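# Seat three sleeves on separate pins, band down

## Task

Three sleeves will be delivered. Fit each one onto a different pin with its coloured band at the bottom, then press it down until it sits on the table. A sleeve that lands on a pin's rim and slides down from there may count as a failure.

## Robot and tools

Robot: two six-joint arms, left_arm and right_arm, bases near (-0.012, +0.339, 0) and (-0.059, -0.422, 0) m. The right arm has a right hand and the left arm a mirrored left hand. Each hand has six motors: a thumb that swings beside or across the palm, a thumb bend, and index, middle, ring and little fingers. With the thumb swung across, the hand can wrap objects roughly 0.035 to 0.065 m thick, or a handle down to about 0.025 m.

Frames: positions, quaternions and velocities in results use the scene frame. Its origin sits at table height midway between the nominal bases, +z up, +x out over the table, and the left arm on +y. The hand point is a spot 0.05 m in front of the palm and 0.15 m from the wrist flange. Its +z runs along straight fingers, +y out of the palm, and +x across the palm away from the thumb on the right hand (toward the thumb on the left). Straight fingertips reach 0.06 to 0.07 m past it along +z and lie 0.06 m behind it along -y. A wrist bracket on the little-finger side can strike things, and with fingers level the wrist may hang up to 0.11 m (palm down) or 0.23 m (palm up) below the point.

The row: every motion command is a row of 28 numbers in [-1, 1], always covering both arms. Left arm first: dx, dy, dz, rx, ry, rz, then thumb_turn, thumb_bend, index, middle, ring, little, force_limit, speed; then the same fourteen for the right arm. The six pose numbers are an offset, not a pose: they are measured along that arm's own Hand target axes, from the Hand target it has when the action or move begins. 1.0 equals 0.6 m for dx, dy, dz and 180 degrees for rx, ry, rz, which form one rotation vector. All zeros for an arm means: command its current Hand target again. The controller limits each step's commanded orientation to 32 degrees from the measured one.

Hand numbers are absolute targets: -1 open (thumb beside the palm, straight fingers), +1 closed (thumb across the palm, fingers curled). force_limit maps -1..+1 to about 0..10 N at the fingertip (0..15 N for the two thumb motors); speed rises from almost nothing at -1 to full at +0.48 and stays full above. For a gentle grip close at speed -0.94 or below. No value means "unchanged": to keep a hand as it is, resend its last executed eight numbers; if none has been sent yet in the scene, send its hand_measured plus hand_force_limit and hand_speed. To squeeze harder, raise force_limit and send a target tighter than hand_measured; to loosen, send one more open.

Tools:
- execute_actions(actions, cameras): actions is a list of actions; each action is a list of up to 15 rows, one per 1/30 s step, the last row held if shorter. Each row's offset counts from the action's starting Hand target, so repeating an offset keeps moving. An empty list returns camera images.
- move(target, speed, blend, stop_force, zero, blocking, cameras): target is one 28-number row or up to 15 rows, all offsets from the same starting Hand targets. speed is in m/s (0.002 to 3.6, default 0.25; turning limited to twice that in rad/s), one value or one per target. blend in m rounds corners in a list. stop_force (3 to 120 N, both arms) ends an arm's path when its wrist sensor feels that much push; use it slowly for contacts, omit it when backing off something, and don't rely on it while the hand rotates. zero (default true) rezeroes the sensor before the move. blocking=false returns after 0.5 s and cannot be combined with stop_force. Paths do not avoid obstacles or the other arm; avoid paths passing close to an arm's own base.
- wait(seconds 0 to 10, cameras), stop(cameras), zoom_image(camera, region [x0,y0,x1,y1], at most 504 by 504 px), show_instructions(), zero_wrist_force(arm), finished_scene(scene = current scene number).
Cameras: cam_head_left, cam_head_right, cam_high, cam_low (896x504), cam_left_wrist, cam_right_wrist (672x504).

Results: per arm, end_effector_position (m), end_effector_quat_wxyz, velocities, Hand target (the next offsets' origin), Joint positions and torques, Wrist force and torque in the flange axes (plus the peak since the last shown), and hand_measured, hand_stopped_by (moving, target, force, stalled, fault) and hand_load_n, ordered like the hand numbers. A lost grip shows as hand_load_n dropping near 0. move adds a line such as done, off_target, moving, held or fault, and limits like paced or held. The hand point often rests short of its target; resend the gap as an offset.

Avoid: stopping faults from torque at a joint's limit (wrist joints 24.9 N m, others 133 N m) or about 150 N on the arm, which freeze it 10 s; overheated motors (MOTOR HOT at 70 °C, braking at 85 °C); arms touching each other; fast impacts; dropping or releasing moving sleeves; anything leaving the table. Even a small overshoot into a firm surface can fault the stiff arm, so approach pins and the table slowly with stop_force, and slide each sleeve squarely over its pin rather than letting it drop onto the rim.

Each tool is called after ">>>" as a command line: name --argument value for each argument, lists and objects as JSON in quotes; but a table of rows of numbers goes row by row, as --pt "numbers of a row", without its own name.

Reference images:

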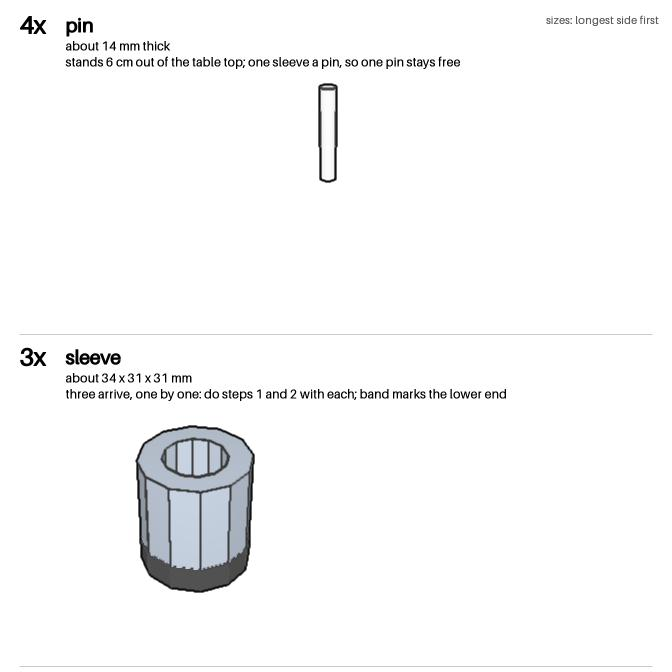

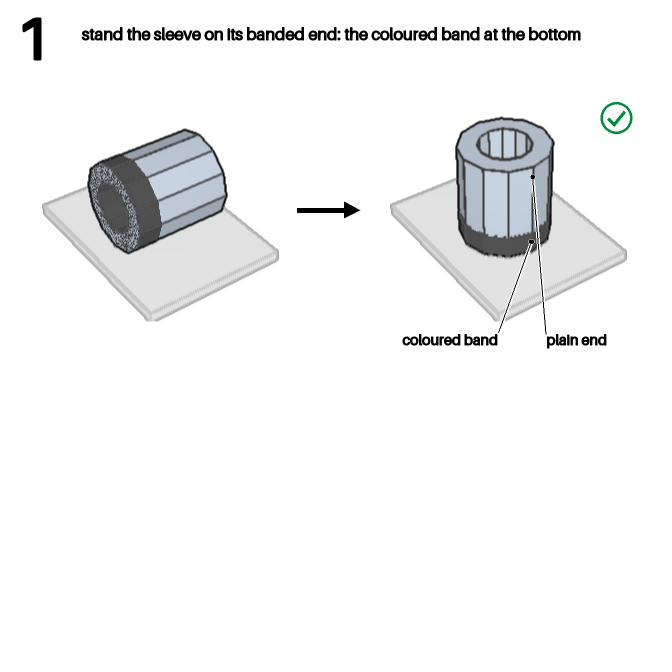

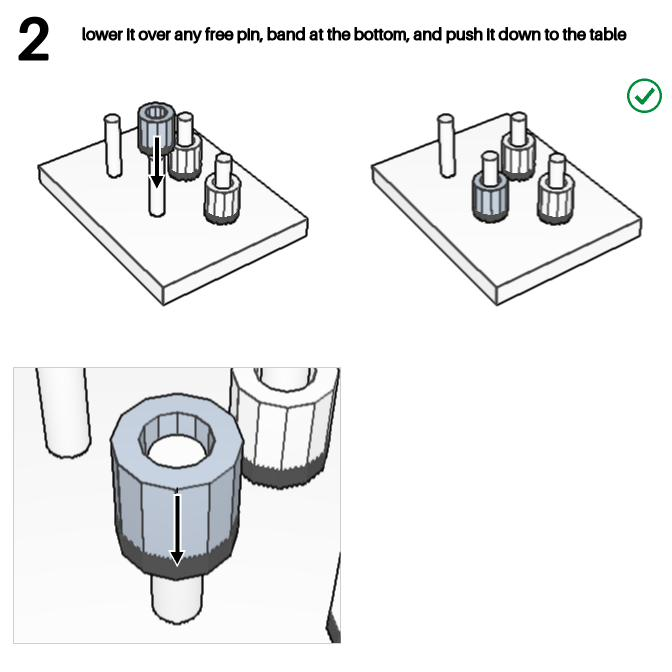

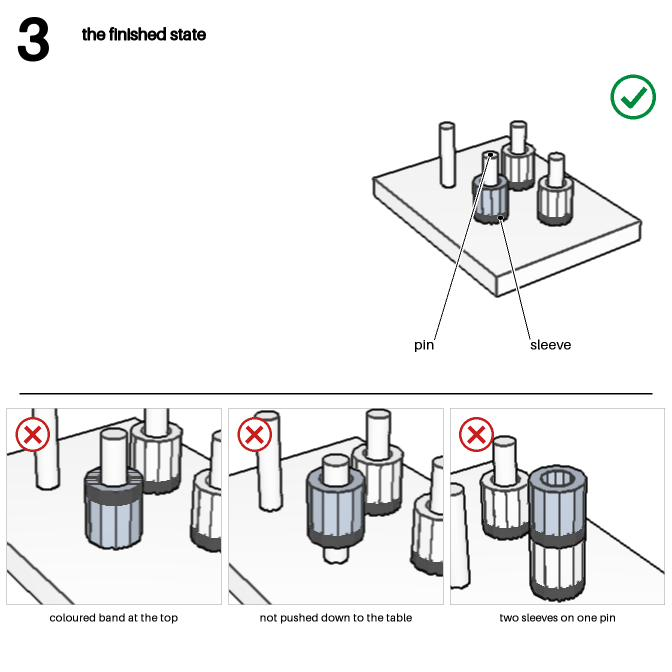

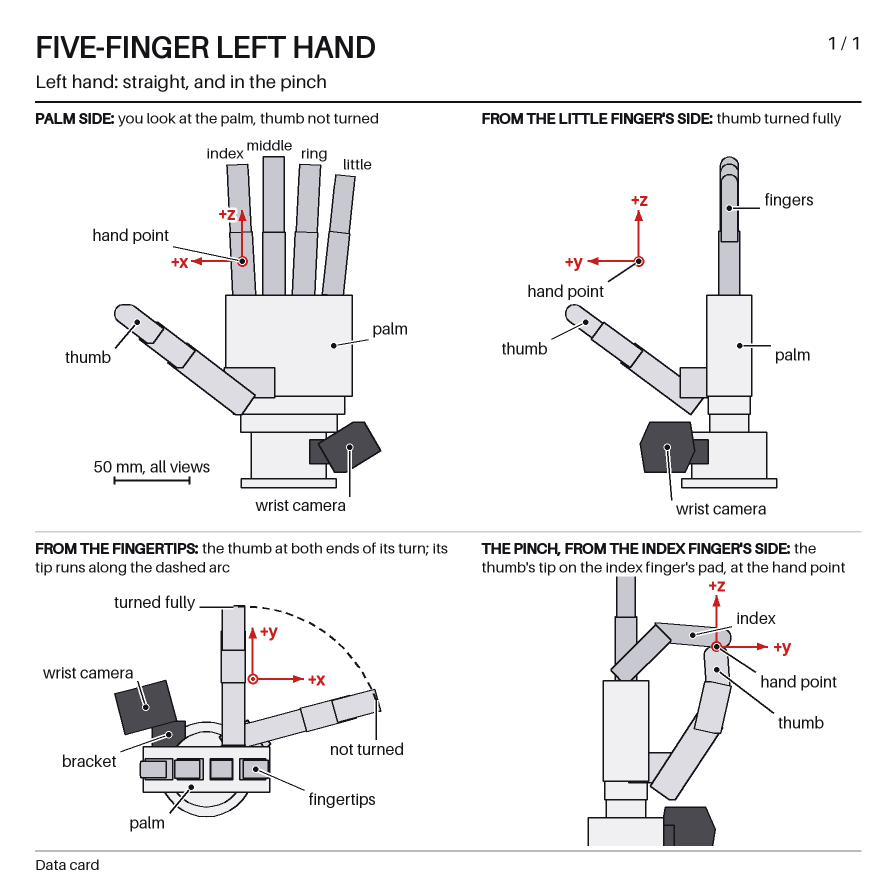

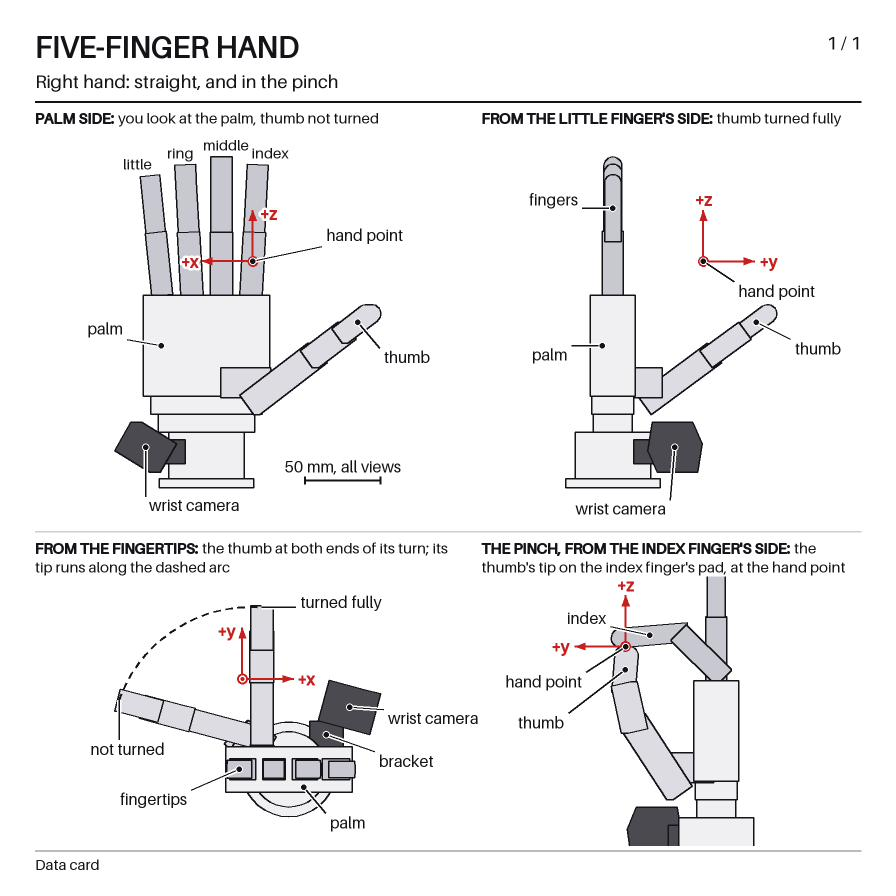

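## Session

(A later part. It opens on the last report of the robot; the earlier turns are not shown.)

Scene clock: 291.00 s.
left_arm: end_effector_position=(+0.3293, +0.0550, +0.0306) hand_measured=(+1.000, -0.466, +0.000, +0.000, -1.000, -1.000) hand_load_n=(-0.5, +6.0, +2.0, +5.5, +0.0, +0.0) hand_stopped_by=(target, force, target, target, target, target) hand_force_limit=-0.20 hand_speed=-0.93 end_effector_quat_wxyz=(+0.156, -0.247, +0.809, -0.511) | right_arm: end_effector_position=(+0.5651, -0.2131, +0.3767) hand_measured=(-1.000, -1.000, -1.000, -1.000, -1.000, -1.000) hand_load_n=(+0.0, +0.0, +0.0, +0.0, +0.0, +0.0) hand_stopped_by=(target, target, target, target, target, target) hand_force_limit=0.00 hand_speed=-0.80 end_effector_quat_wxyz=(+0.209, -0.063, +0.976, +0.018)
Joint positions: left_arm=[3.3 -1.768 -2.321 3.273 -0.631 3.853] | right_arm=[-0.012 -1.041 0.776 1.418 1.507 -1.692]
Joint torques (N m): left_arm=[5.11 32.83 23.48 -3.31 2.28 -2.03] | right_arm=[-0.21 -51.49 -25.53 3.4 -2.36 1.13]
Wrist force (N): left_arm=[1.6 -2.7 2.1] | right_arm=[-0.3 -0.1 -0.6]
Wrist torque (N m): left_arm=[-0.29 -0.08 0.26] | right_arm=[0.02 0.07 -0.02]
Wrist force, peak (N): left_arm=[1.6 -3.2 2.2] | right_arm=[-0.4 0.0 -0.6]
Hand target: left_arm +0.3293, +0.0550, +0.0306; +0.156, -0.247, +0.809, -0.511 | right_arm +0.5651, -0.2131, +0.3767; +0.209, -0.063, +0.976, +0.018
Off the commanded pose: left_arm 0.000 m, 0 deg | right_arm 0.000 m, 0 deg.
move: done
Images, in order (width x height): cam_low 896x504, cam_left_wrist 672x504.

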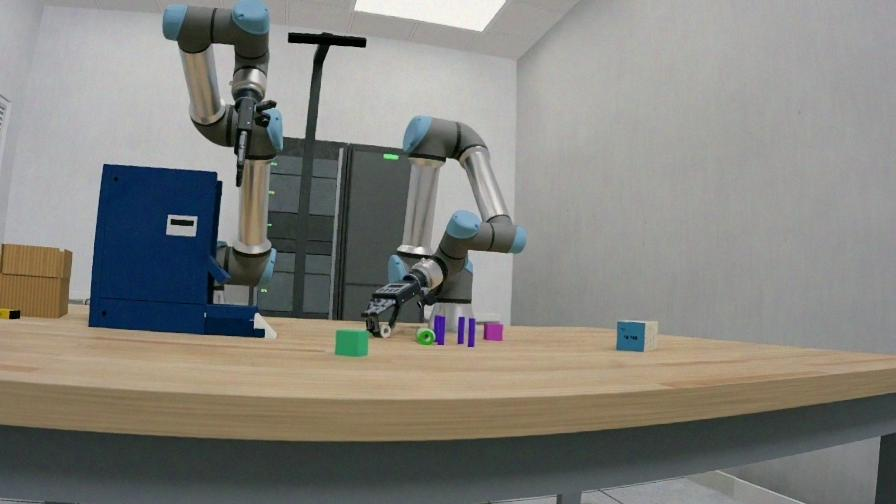

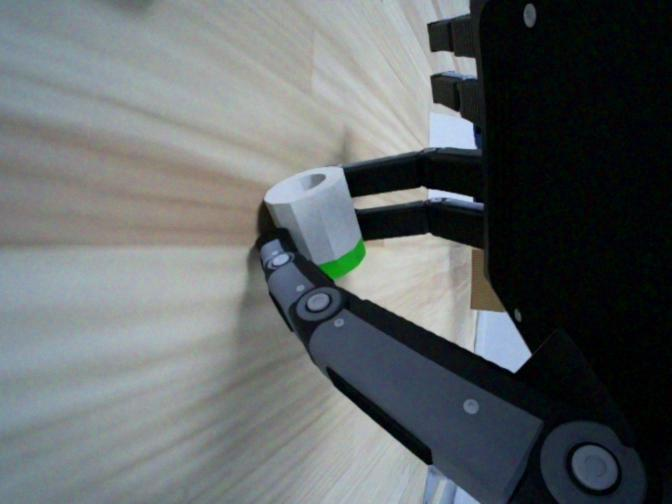

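>>> move --pt "0 -0.1806 -0.086 0 0 0 1 0.3 0 0 -1 -1 -0.2 -0.93 0 0 0 0 0 0 -1 -1 -1 -1 -1 -1 0 -0.8" --pt "0 -0.1806 -0.086 0 -0.215 0.4515 1 0.3 0 0 -1 -1 -0.2 -0.93 0 0 0 0 0 0 -1 -1 -1 -1 -1 -1 0 -0.8" --cameras '["all"]' --speed 0.3 --blend '[0.03, 0]'

>>> zoom_image --camera "cam_left_wrist" --region '[180, 120, 420, 300]'

>>> zoom_image --camera "cam_low" --region '[330, 220, 510, 360]'

Scene clock: 315.97 s.
left_arm: end_effector_position=(+0.3291, +0.0550, +0.1504) hand_measured=(+1.000, -0.466, +0.000, +0.000, -1.000, -1.000) hand_load_n=(-0.5, +6.0, +2.0, +5.5, +0.0, +0.0) hand_stopped_by=(target, force, target, target, target, target) hand_force_limit=-0.20 hand_speed=-0.93 end_effector_quat_wxyz=(+0.682, +0.187, +0.682, -0.186) | right_arm: end_effector_position=(+0.5651, -0.2131, +0.3767) hand_measured=(-1.000, -1.000, -1.000, -1.000, -1.000, -1.000) hand_load_n=(+0.0, +0.0, +0.0, +0.0, +0.0, +0.0) hand_stopped_by=(target, target, target, target, target, target) hand_force_limit=0.00 hand_speed=-0.80 end_effector_quat_wxyz=(+0.209, -0.063, +0.976, +0.018)
Joint positions: left_arm=[2.646 -1.42 -2.6 4.02 -1.561 4.713] | right_arm=[-0.012 -1.041 0.776 1.418 1.507 -1.692]
Joint torques (N m): left_arm=[9.43 20.9 27.17 3.78 1.82 1.9] | right_arm=[-0.92 -52.18 -25.56 3.39 -2.38 1.15]
Wrist force (N): left_arm=[-0.6 0.0 1.6] | right_arm=[-0.3 -0.1 -0.2]
Wrist torque (N m): left_arm=[-0.20 -0.01 0.03] | right_arm=[0.01 0.07 -0.02]
Wrist force, peak (N): left_arm=[1.3 -4.0 1.3] | right_arm=[-0.3 -0.1 -0.7]
Hand target: left_arm +0.3292, +0.0550, +0.1506; +0.682, +0.187, +0.682, -0.186 | right_arm +0.5651, -0.2131, +0.3767; +0.209, -0.063, +0.976, +0.018
Off the commanded pose: left_arm 0.000 m, 0 deg | right_arm 0.000 m, 0 deg.
move: done

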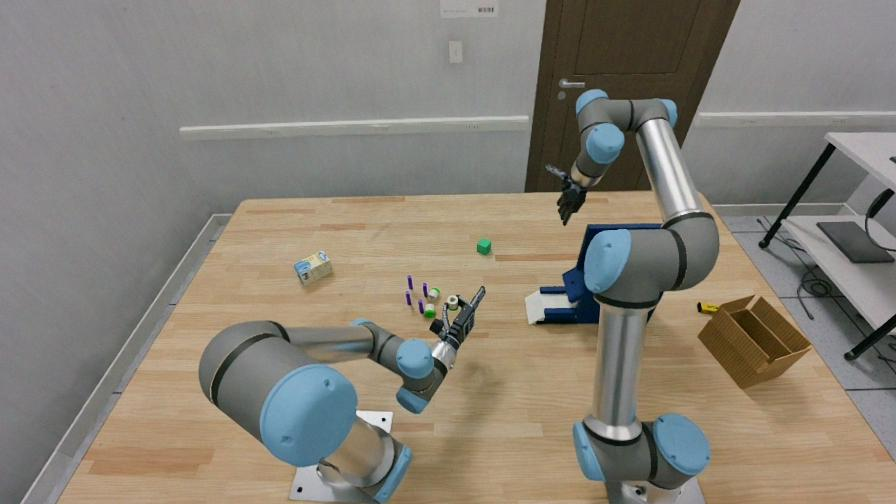

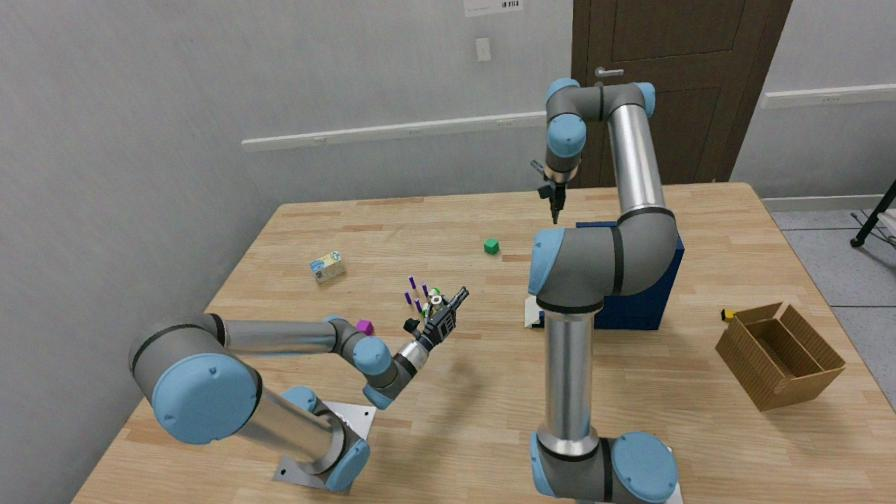

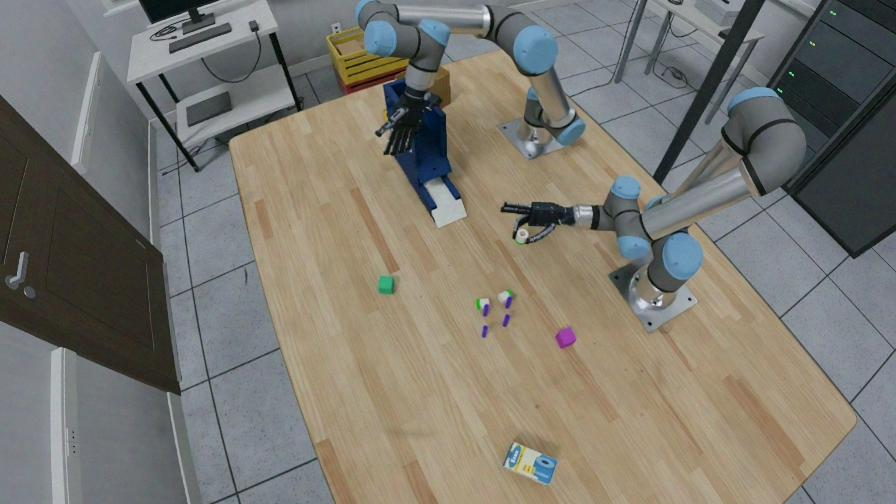

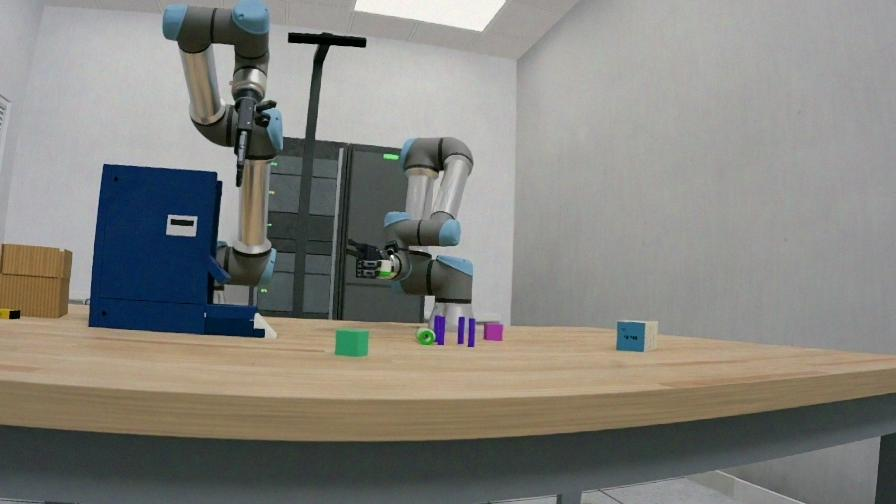

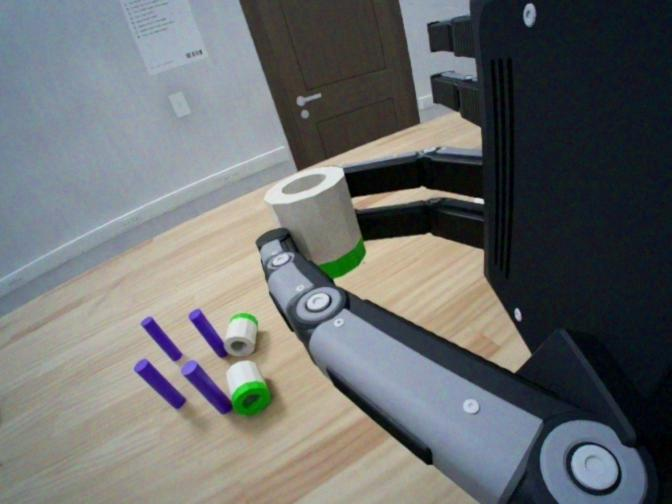

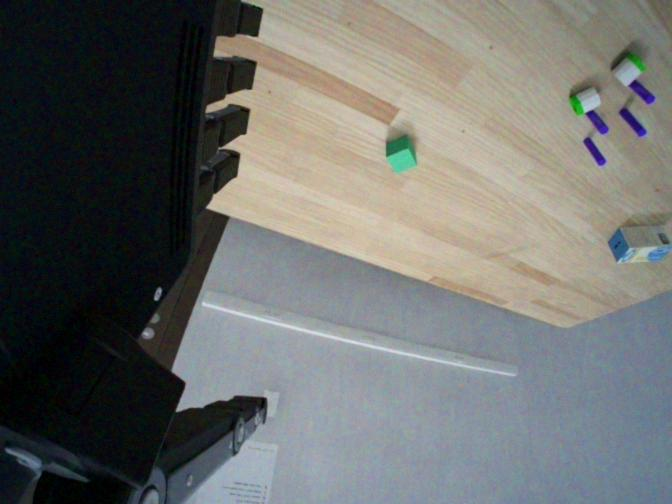

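Scaled by 2.100 from the camera's 672x504 image, which has a finer 960x720 frame.

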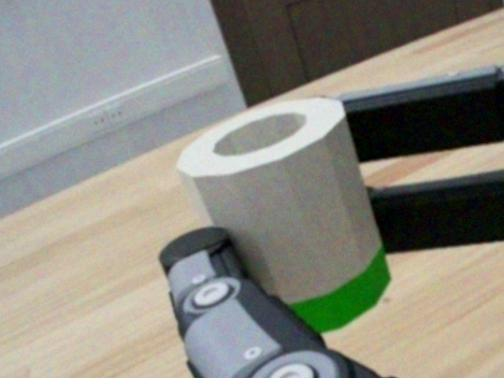

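Scaled by 2.800 from the camera's 896x504 image, which has a finer 1280x720 frame.

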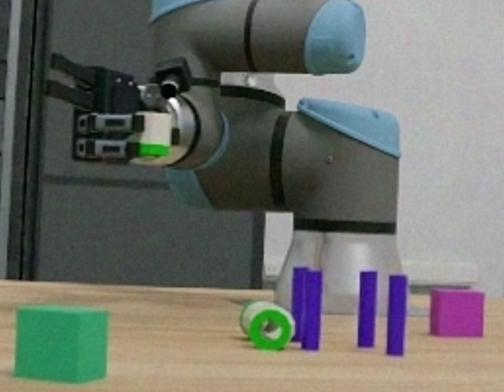

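>>> zoom_image --camera "cam_low" --region '[340, 200, 480, 300]'

>>> zoom_image --camera "cam_head_left" --region '[360, 270, 500, 430]'

>>> zoom_image --camera "cam_left_wrist" --region '[120, 280, 300, 430]'

Scaled by 3.600 from the camera's 896x504 image, which has a finer 1280x720 frame.

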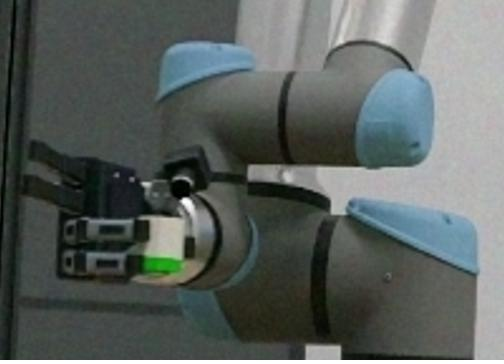

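Scaled by 3.150 from the camera's 896x504 image, which has a finer 1280x720 frame.

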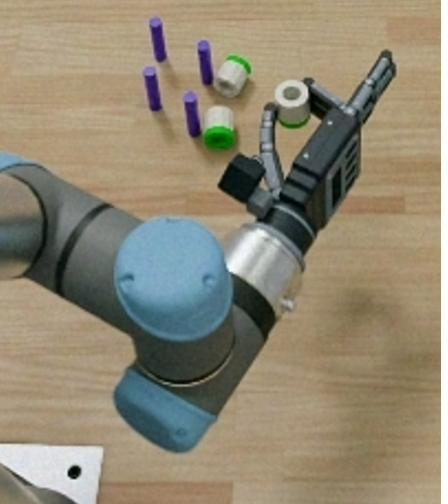

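Scaled by 2.800 from the camera's 672x504 image, which has a finer 960x720 frame.

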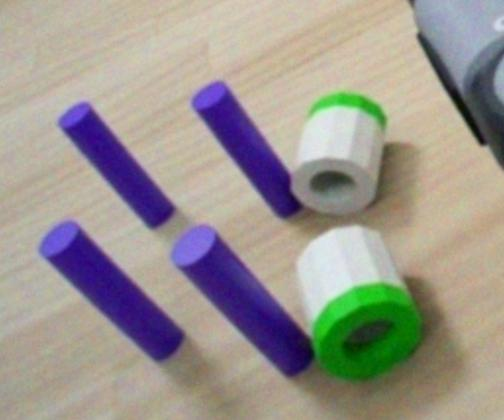

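>>> move --target '[-0.0993, 0.3365, 0.0697, 0.394, 0, 0, 1, 0.3, 0, 0, -1, -1, -0.2, -0.93, 0, 0, 0, 0, 0, 0, -1, -1, -1, -1, -1, -1, 0, -0.8]' --cameras '["all"]' --speed 0.35

>>> zoom_image --camera "cam_left_wrist" --region '[240, 330, 460, 504]'

>>> zoom_image --camera "cam_low" --region '[400, 230, 540, 360]'

>>> zoom_image --camera "cam_high" --region '[440, 220, 580, 360]'

Scene clock: 353.37 s.
left_arm: end_effector_position=(+0.4678, +0.2074, +0.2104) hand_measured=(+1.000, -0.466, +0.000, +0.000, -1.000, -1.000) hand_load_n=(-0.5, +6.0, +2.0, +5.0, +0.0, +0.0) hand_stopped_by=(target, force, target, target, target, target) hand_force_limit=-0.20 hand_speed=-0.93 end_effector_quat_wxyz=(+0.448, +0.548, +0.447, -0.547) | right_arm: end_effector_position=(+0.5651, -0.2131, +0.3767) hand_measured=(-1.000, -1.000, -1.000, -1.000, -1.000, -1.000) hand_load_n=(+0.0, +0.0, +0.0, +0.0, +0.0, +0.0) hand_stopped_by=(target, target, target, target, target, target) hand_force_limit=0.00 hand_speed=-0.80 end_effector_quat_wxyz=(+0.209, -0.063, +0.976, +0.018)
Joint positions: left_arm=[3.707 -1.917 -1.824 3.742 0.738 4.713] | right_arm=[-0.012 -1.041 0.776 1.418 1.507 -1.692]
Joint torques (N m): left_arm=[7.73 26.26 30.64 0.19 1.57 -1.66] | right_arm=[-0.59 -52.09 -25.67 3.36 -2.27 1.27]
Wrist force (N): left_arm=[-1.2 0.0 1.7] | right_arm=[0.0 -0.2 -0.5]
Wrist torque (N m): left_arm=[-0.21 0.09 -0.14] | right_arm=[0.01 0.04 -0.01]
Wrist force, peak (N): left_arm=[-1.6 0.3 1.6] | right_arm=[-0.2 -0.1 -0.7]
Hand target: left_arm +0.4679, +0.2075, +0.2104; +0.448, +0.548, +0.447, -0.547 | right_arm +0.5651, -0.2131, +0.3767; +0.209, -0.063, +0.976, +0.018
Off the commanded pose: left_arm 0.000 m, 0 deg | right_arm 0.000 m, 0 deg.
move: done

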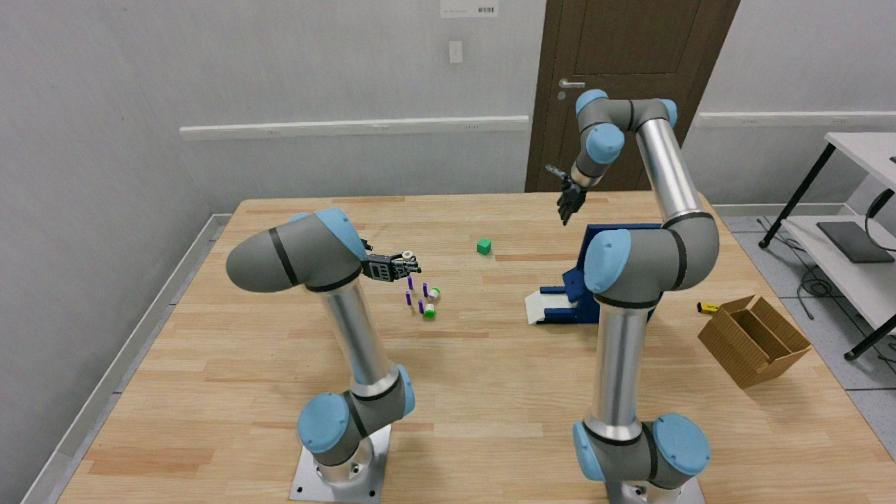

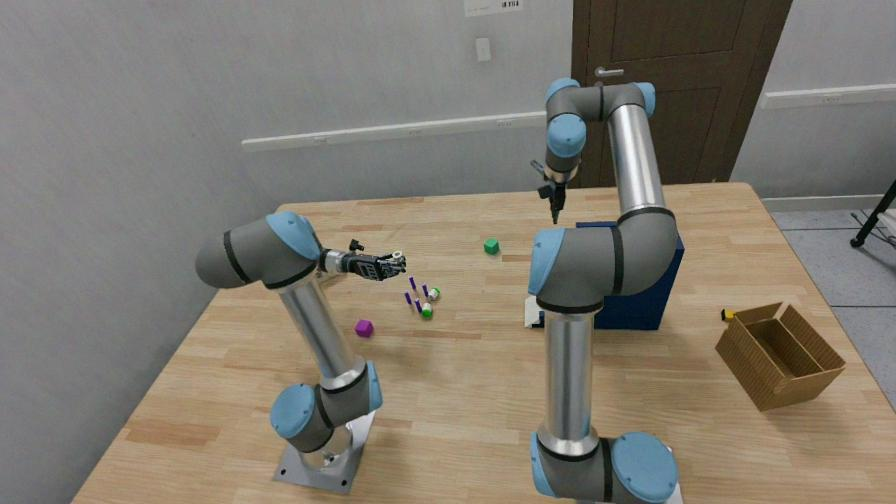

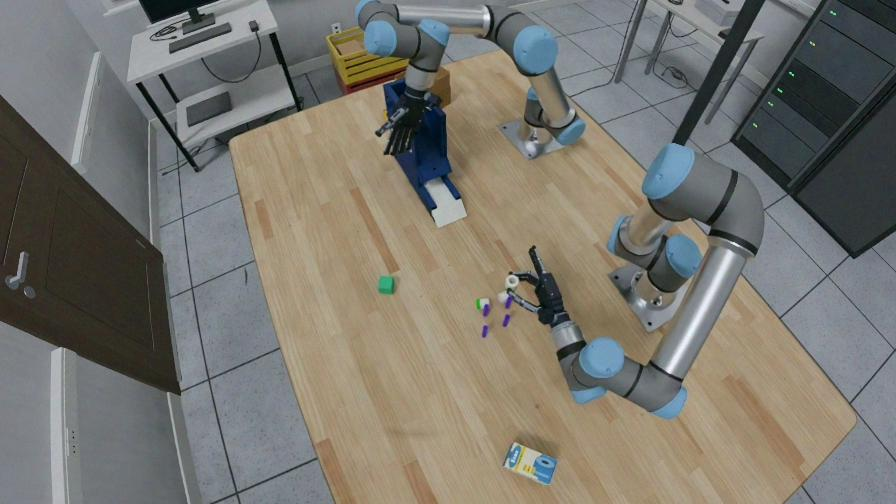

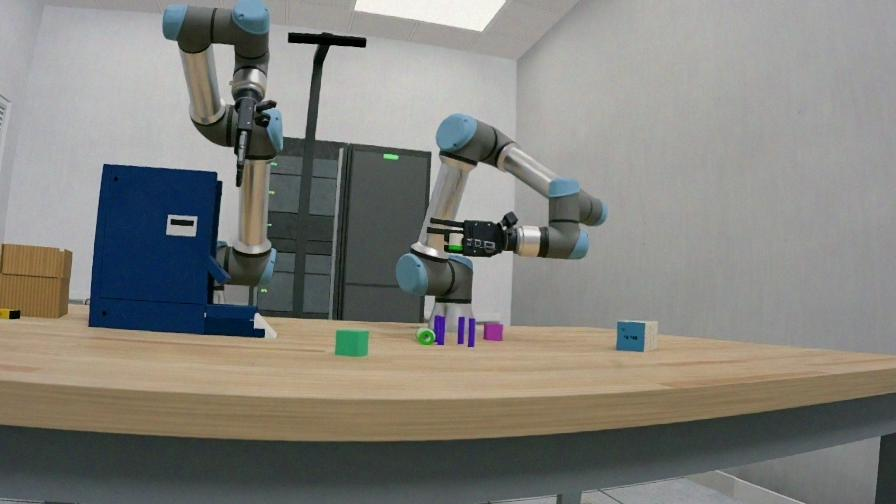

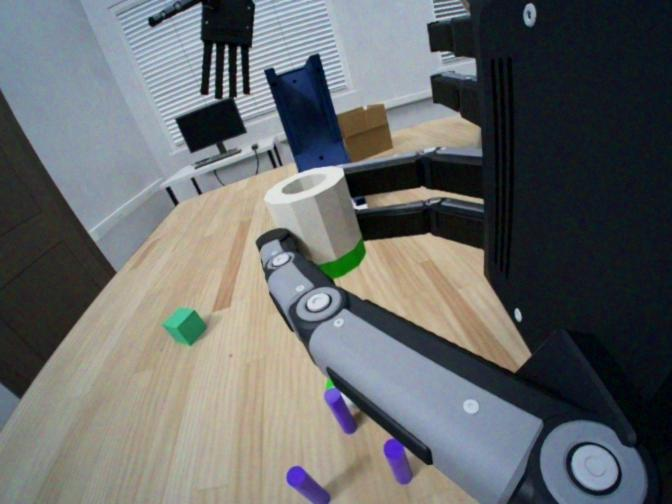

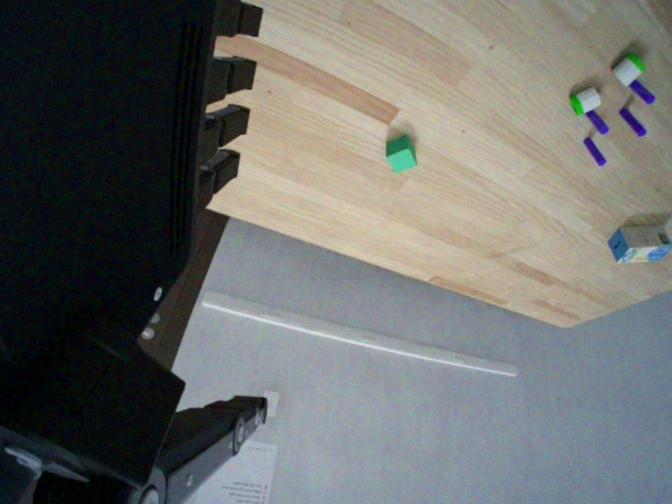

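Scaled by 2.291 from the camera's 672x504 image, which has a finer 960x720 frame.

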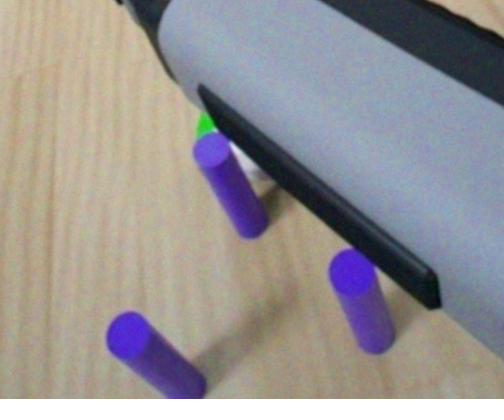

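Scaled by 3.600 from the camera's 896x504 image, which has a finer 1280x720 frame.

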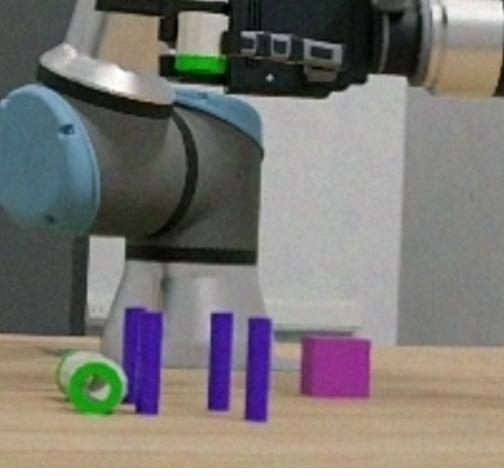

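Scaled by 3.600 from the camera's 896x504 image, which has a finer 1280x720 frame.

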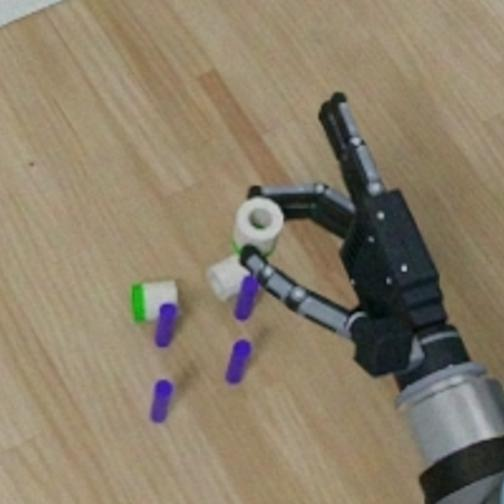

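>>> move --target '[0.1757, -0.0005, -0.0272, 0, 0, 0, 1, 0.3, 0, 0, -1, -1, -0.2, -0.93, 0, 0, 0, 0, 0, 0, -1, -1, -1, -1, -1, -1, 0, -0.8]' --cameras '["cam_low", "cam_high", "cam_left_wrist", "cam_head_left", "cam_head_right"]' --speed 0.2

>>> zoom_image --camera "cam_low" --region '[420, 280, 510, 360]'

>>> zoom_image --camera "cam_high" --region '[460, 260, 560, 350]'

>>> zoom_image --camera "cam_left_wrist" --region '[240, 130, 500, 504]'

>>> zoom_image --camera "cam_head_right" --region '[370, 240, 470, 340]'

>>> zoom_image --camera "cam_head_left" --region '[370, 240, 470, 340]'

Scene clock: 369.40 s.
left_arm: end_effector_position=(+0.4709, +0.2236, +0.1051) hand_measured=(+1.000, -0.466, +0.000, +0.000, -1.000, -1.000) hand_load_n=(-0.5, +6.0, +2.0, +5.5, +0.0, +0.0) hand_stopped_by=(target, force, target, target, target, target) hand_force_limit=-0.20 hand_speed=-0.93 end_effector_quat_wxyz=(+0.448, +0.548, +0.447, -0.547) | right_arm: end_effector_position=(+0.5651, -0.2131, +0.3767) hand_measured=(-1.000, -1.000, -1.000, -1.000, -1.000, -1.000) hand_load_n=(+0.0, +0.0, +0.0, +0.0, +0.0, +0.0) hand_stopped_by=(target, target, target, target, target, target) hand_force_limit=0.00 hand_speed=-0.80 end_effector_quat_wxyz=(+0.209, -0.063, +0.976, +0.018)
Joint positions: left_arm=[3.733 -2.102 -1.884 3.987 0.764 4.713] | right_arm=[-0.012 -1.041 0.776 1.418 1.507 -1.692]
Joint torques (N m): left_arm=[-8.42 30.68 26.56 0.17 -1.71 -2.24] | right_arm=[-0.53 -52.16 -25.26 3.42 -2.18 1.32]
Wrist force (N): left_arm=[-1.6 0.1 1.6] | right_arm=[-0.1 -0.1 -0.6]
Wrist torque (N m): left_arm=[-0.20 0.13 -0.15] | right_arm=[0.03 0.05 -0.01]
Wrist force, peak (N): left_arm=[-3.0 0.2 1.8] | right_arm=[-0.3 0.1 -0.8]
Hand target: left_arm +0.4709, +0.2236, +0.1050; +0.448, +0.548, +0.447, -0.547 | right_arm +0.5651, -0.2131, +0.3767; +0.209, -0.063, +0.976, +0.018
Off the commanded pose: left_arm 0.000 m, 0 deg | right_arm 0.000 m, 0 deg.
move: done
Images, in order (width x height): cam_head_left 896x504, cam_head_right 896x504, cam_high 896x504, cam_low 896x504, cam_left_wrist 672x504.

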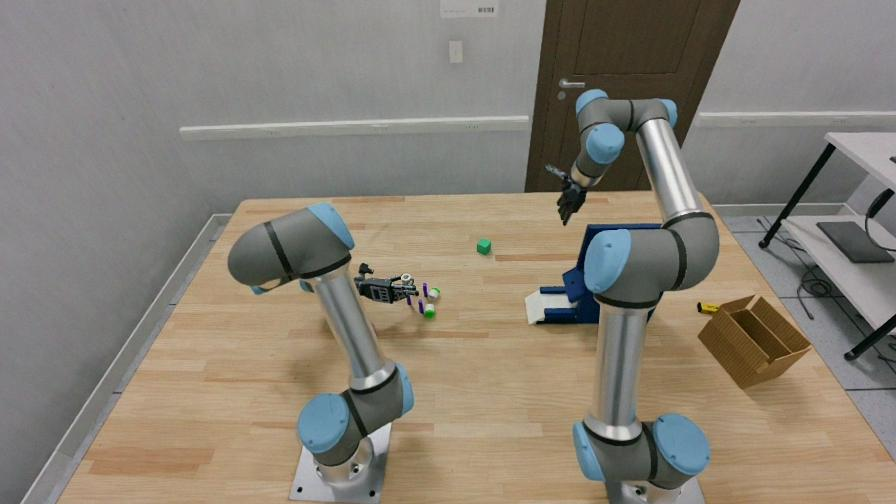

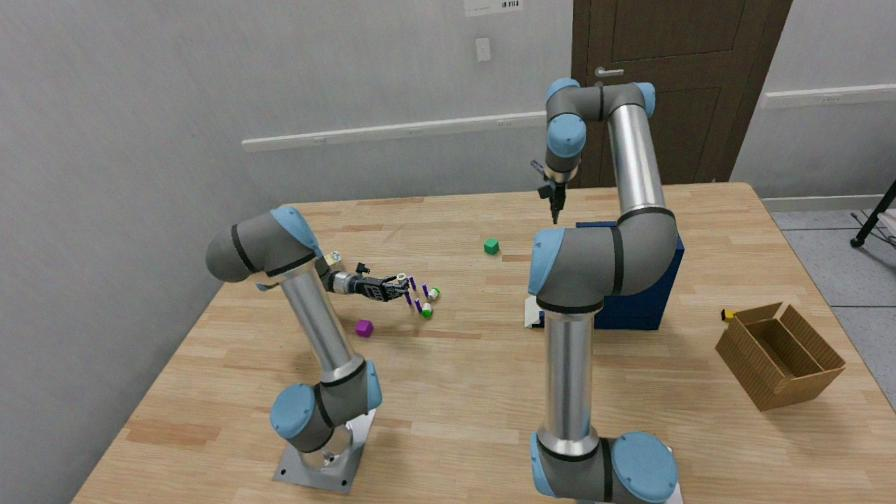

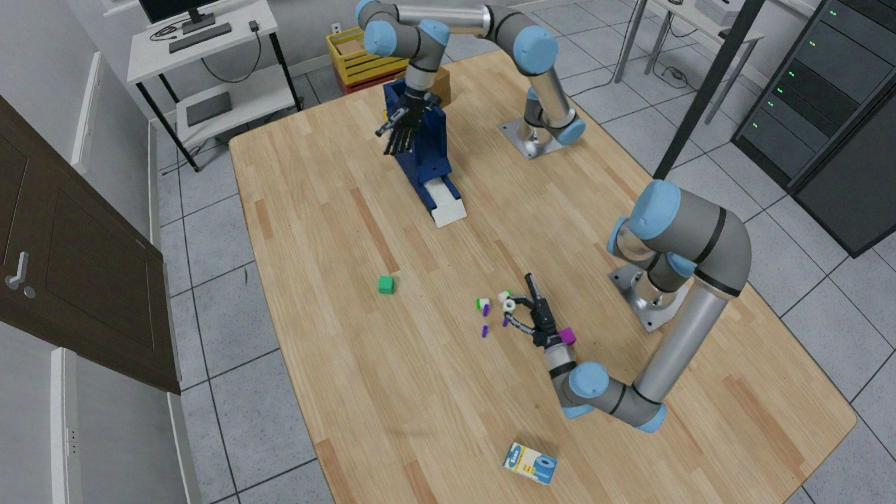

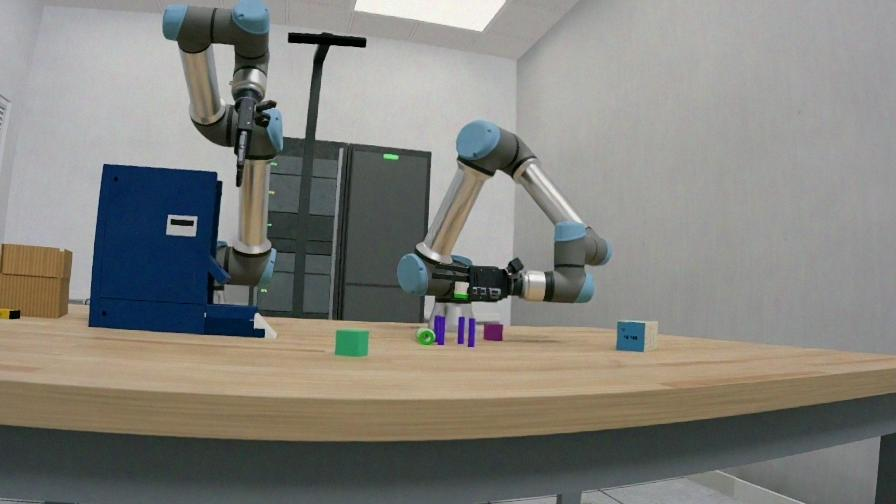

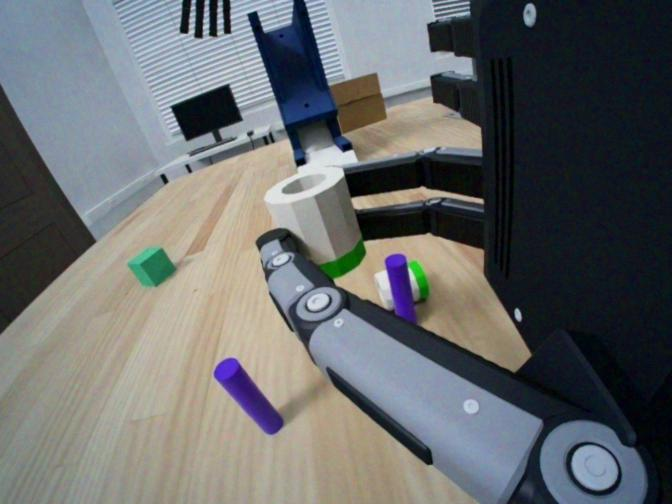

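Scaled by 5.600 from the camera's 896x504 image, which has a finer 1280x720 frame.

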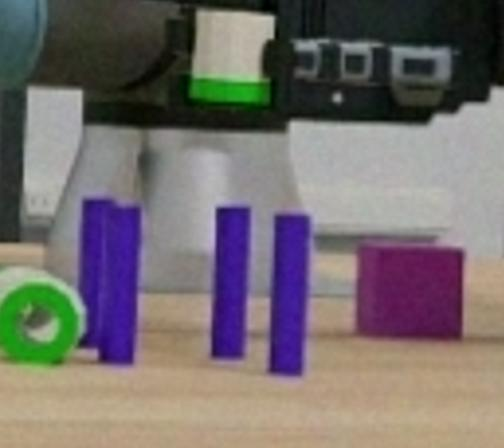

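Scaled by 5.040 from the camera's 896x504 image, which has a finer 1280x720 frame.

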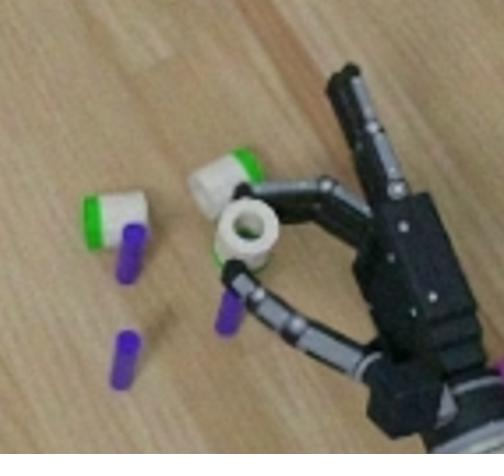

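Scaled by 1.348 from the camera's 672x504 image, which has a finer 960x720 frame.

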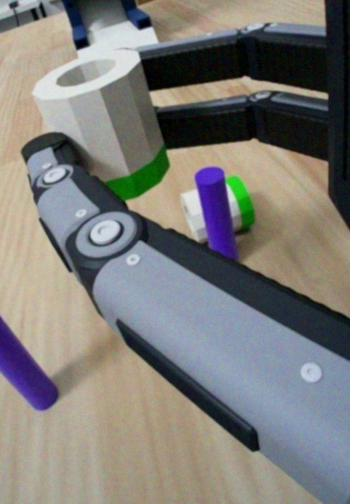

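Scaled by 5.040 from the camera's 896x504 image, which has a finer 1280x720 frame.

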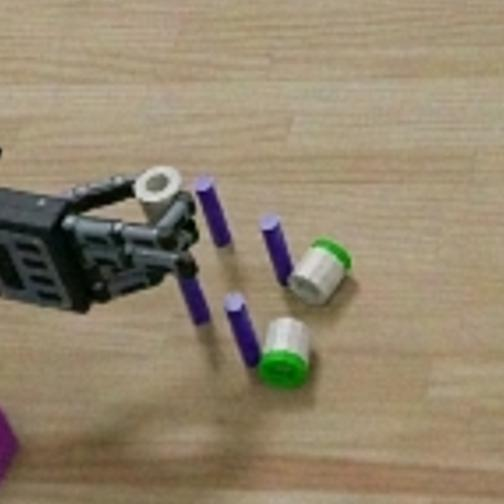

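Scaled by 5.040 from the camera's 896x504 image, which has a finer 1280x720 frame.

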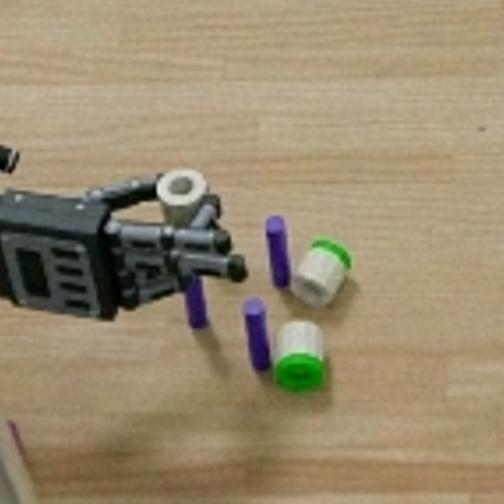

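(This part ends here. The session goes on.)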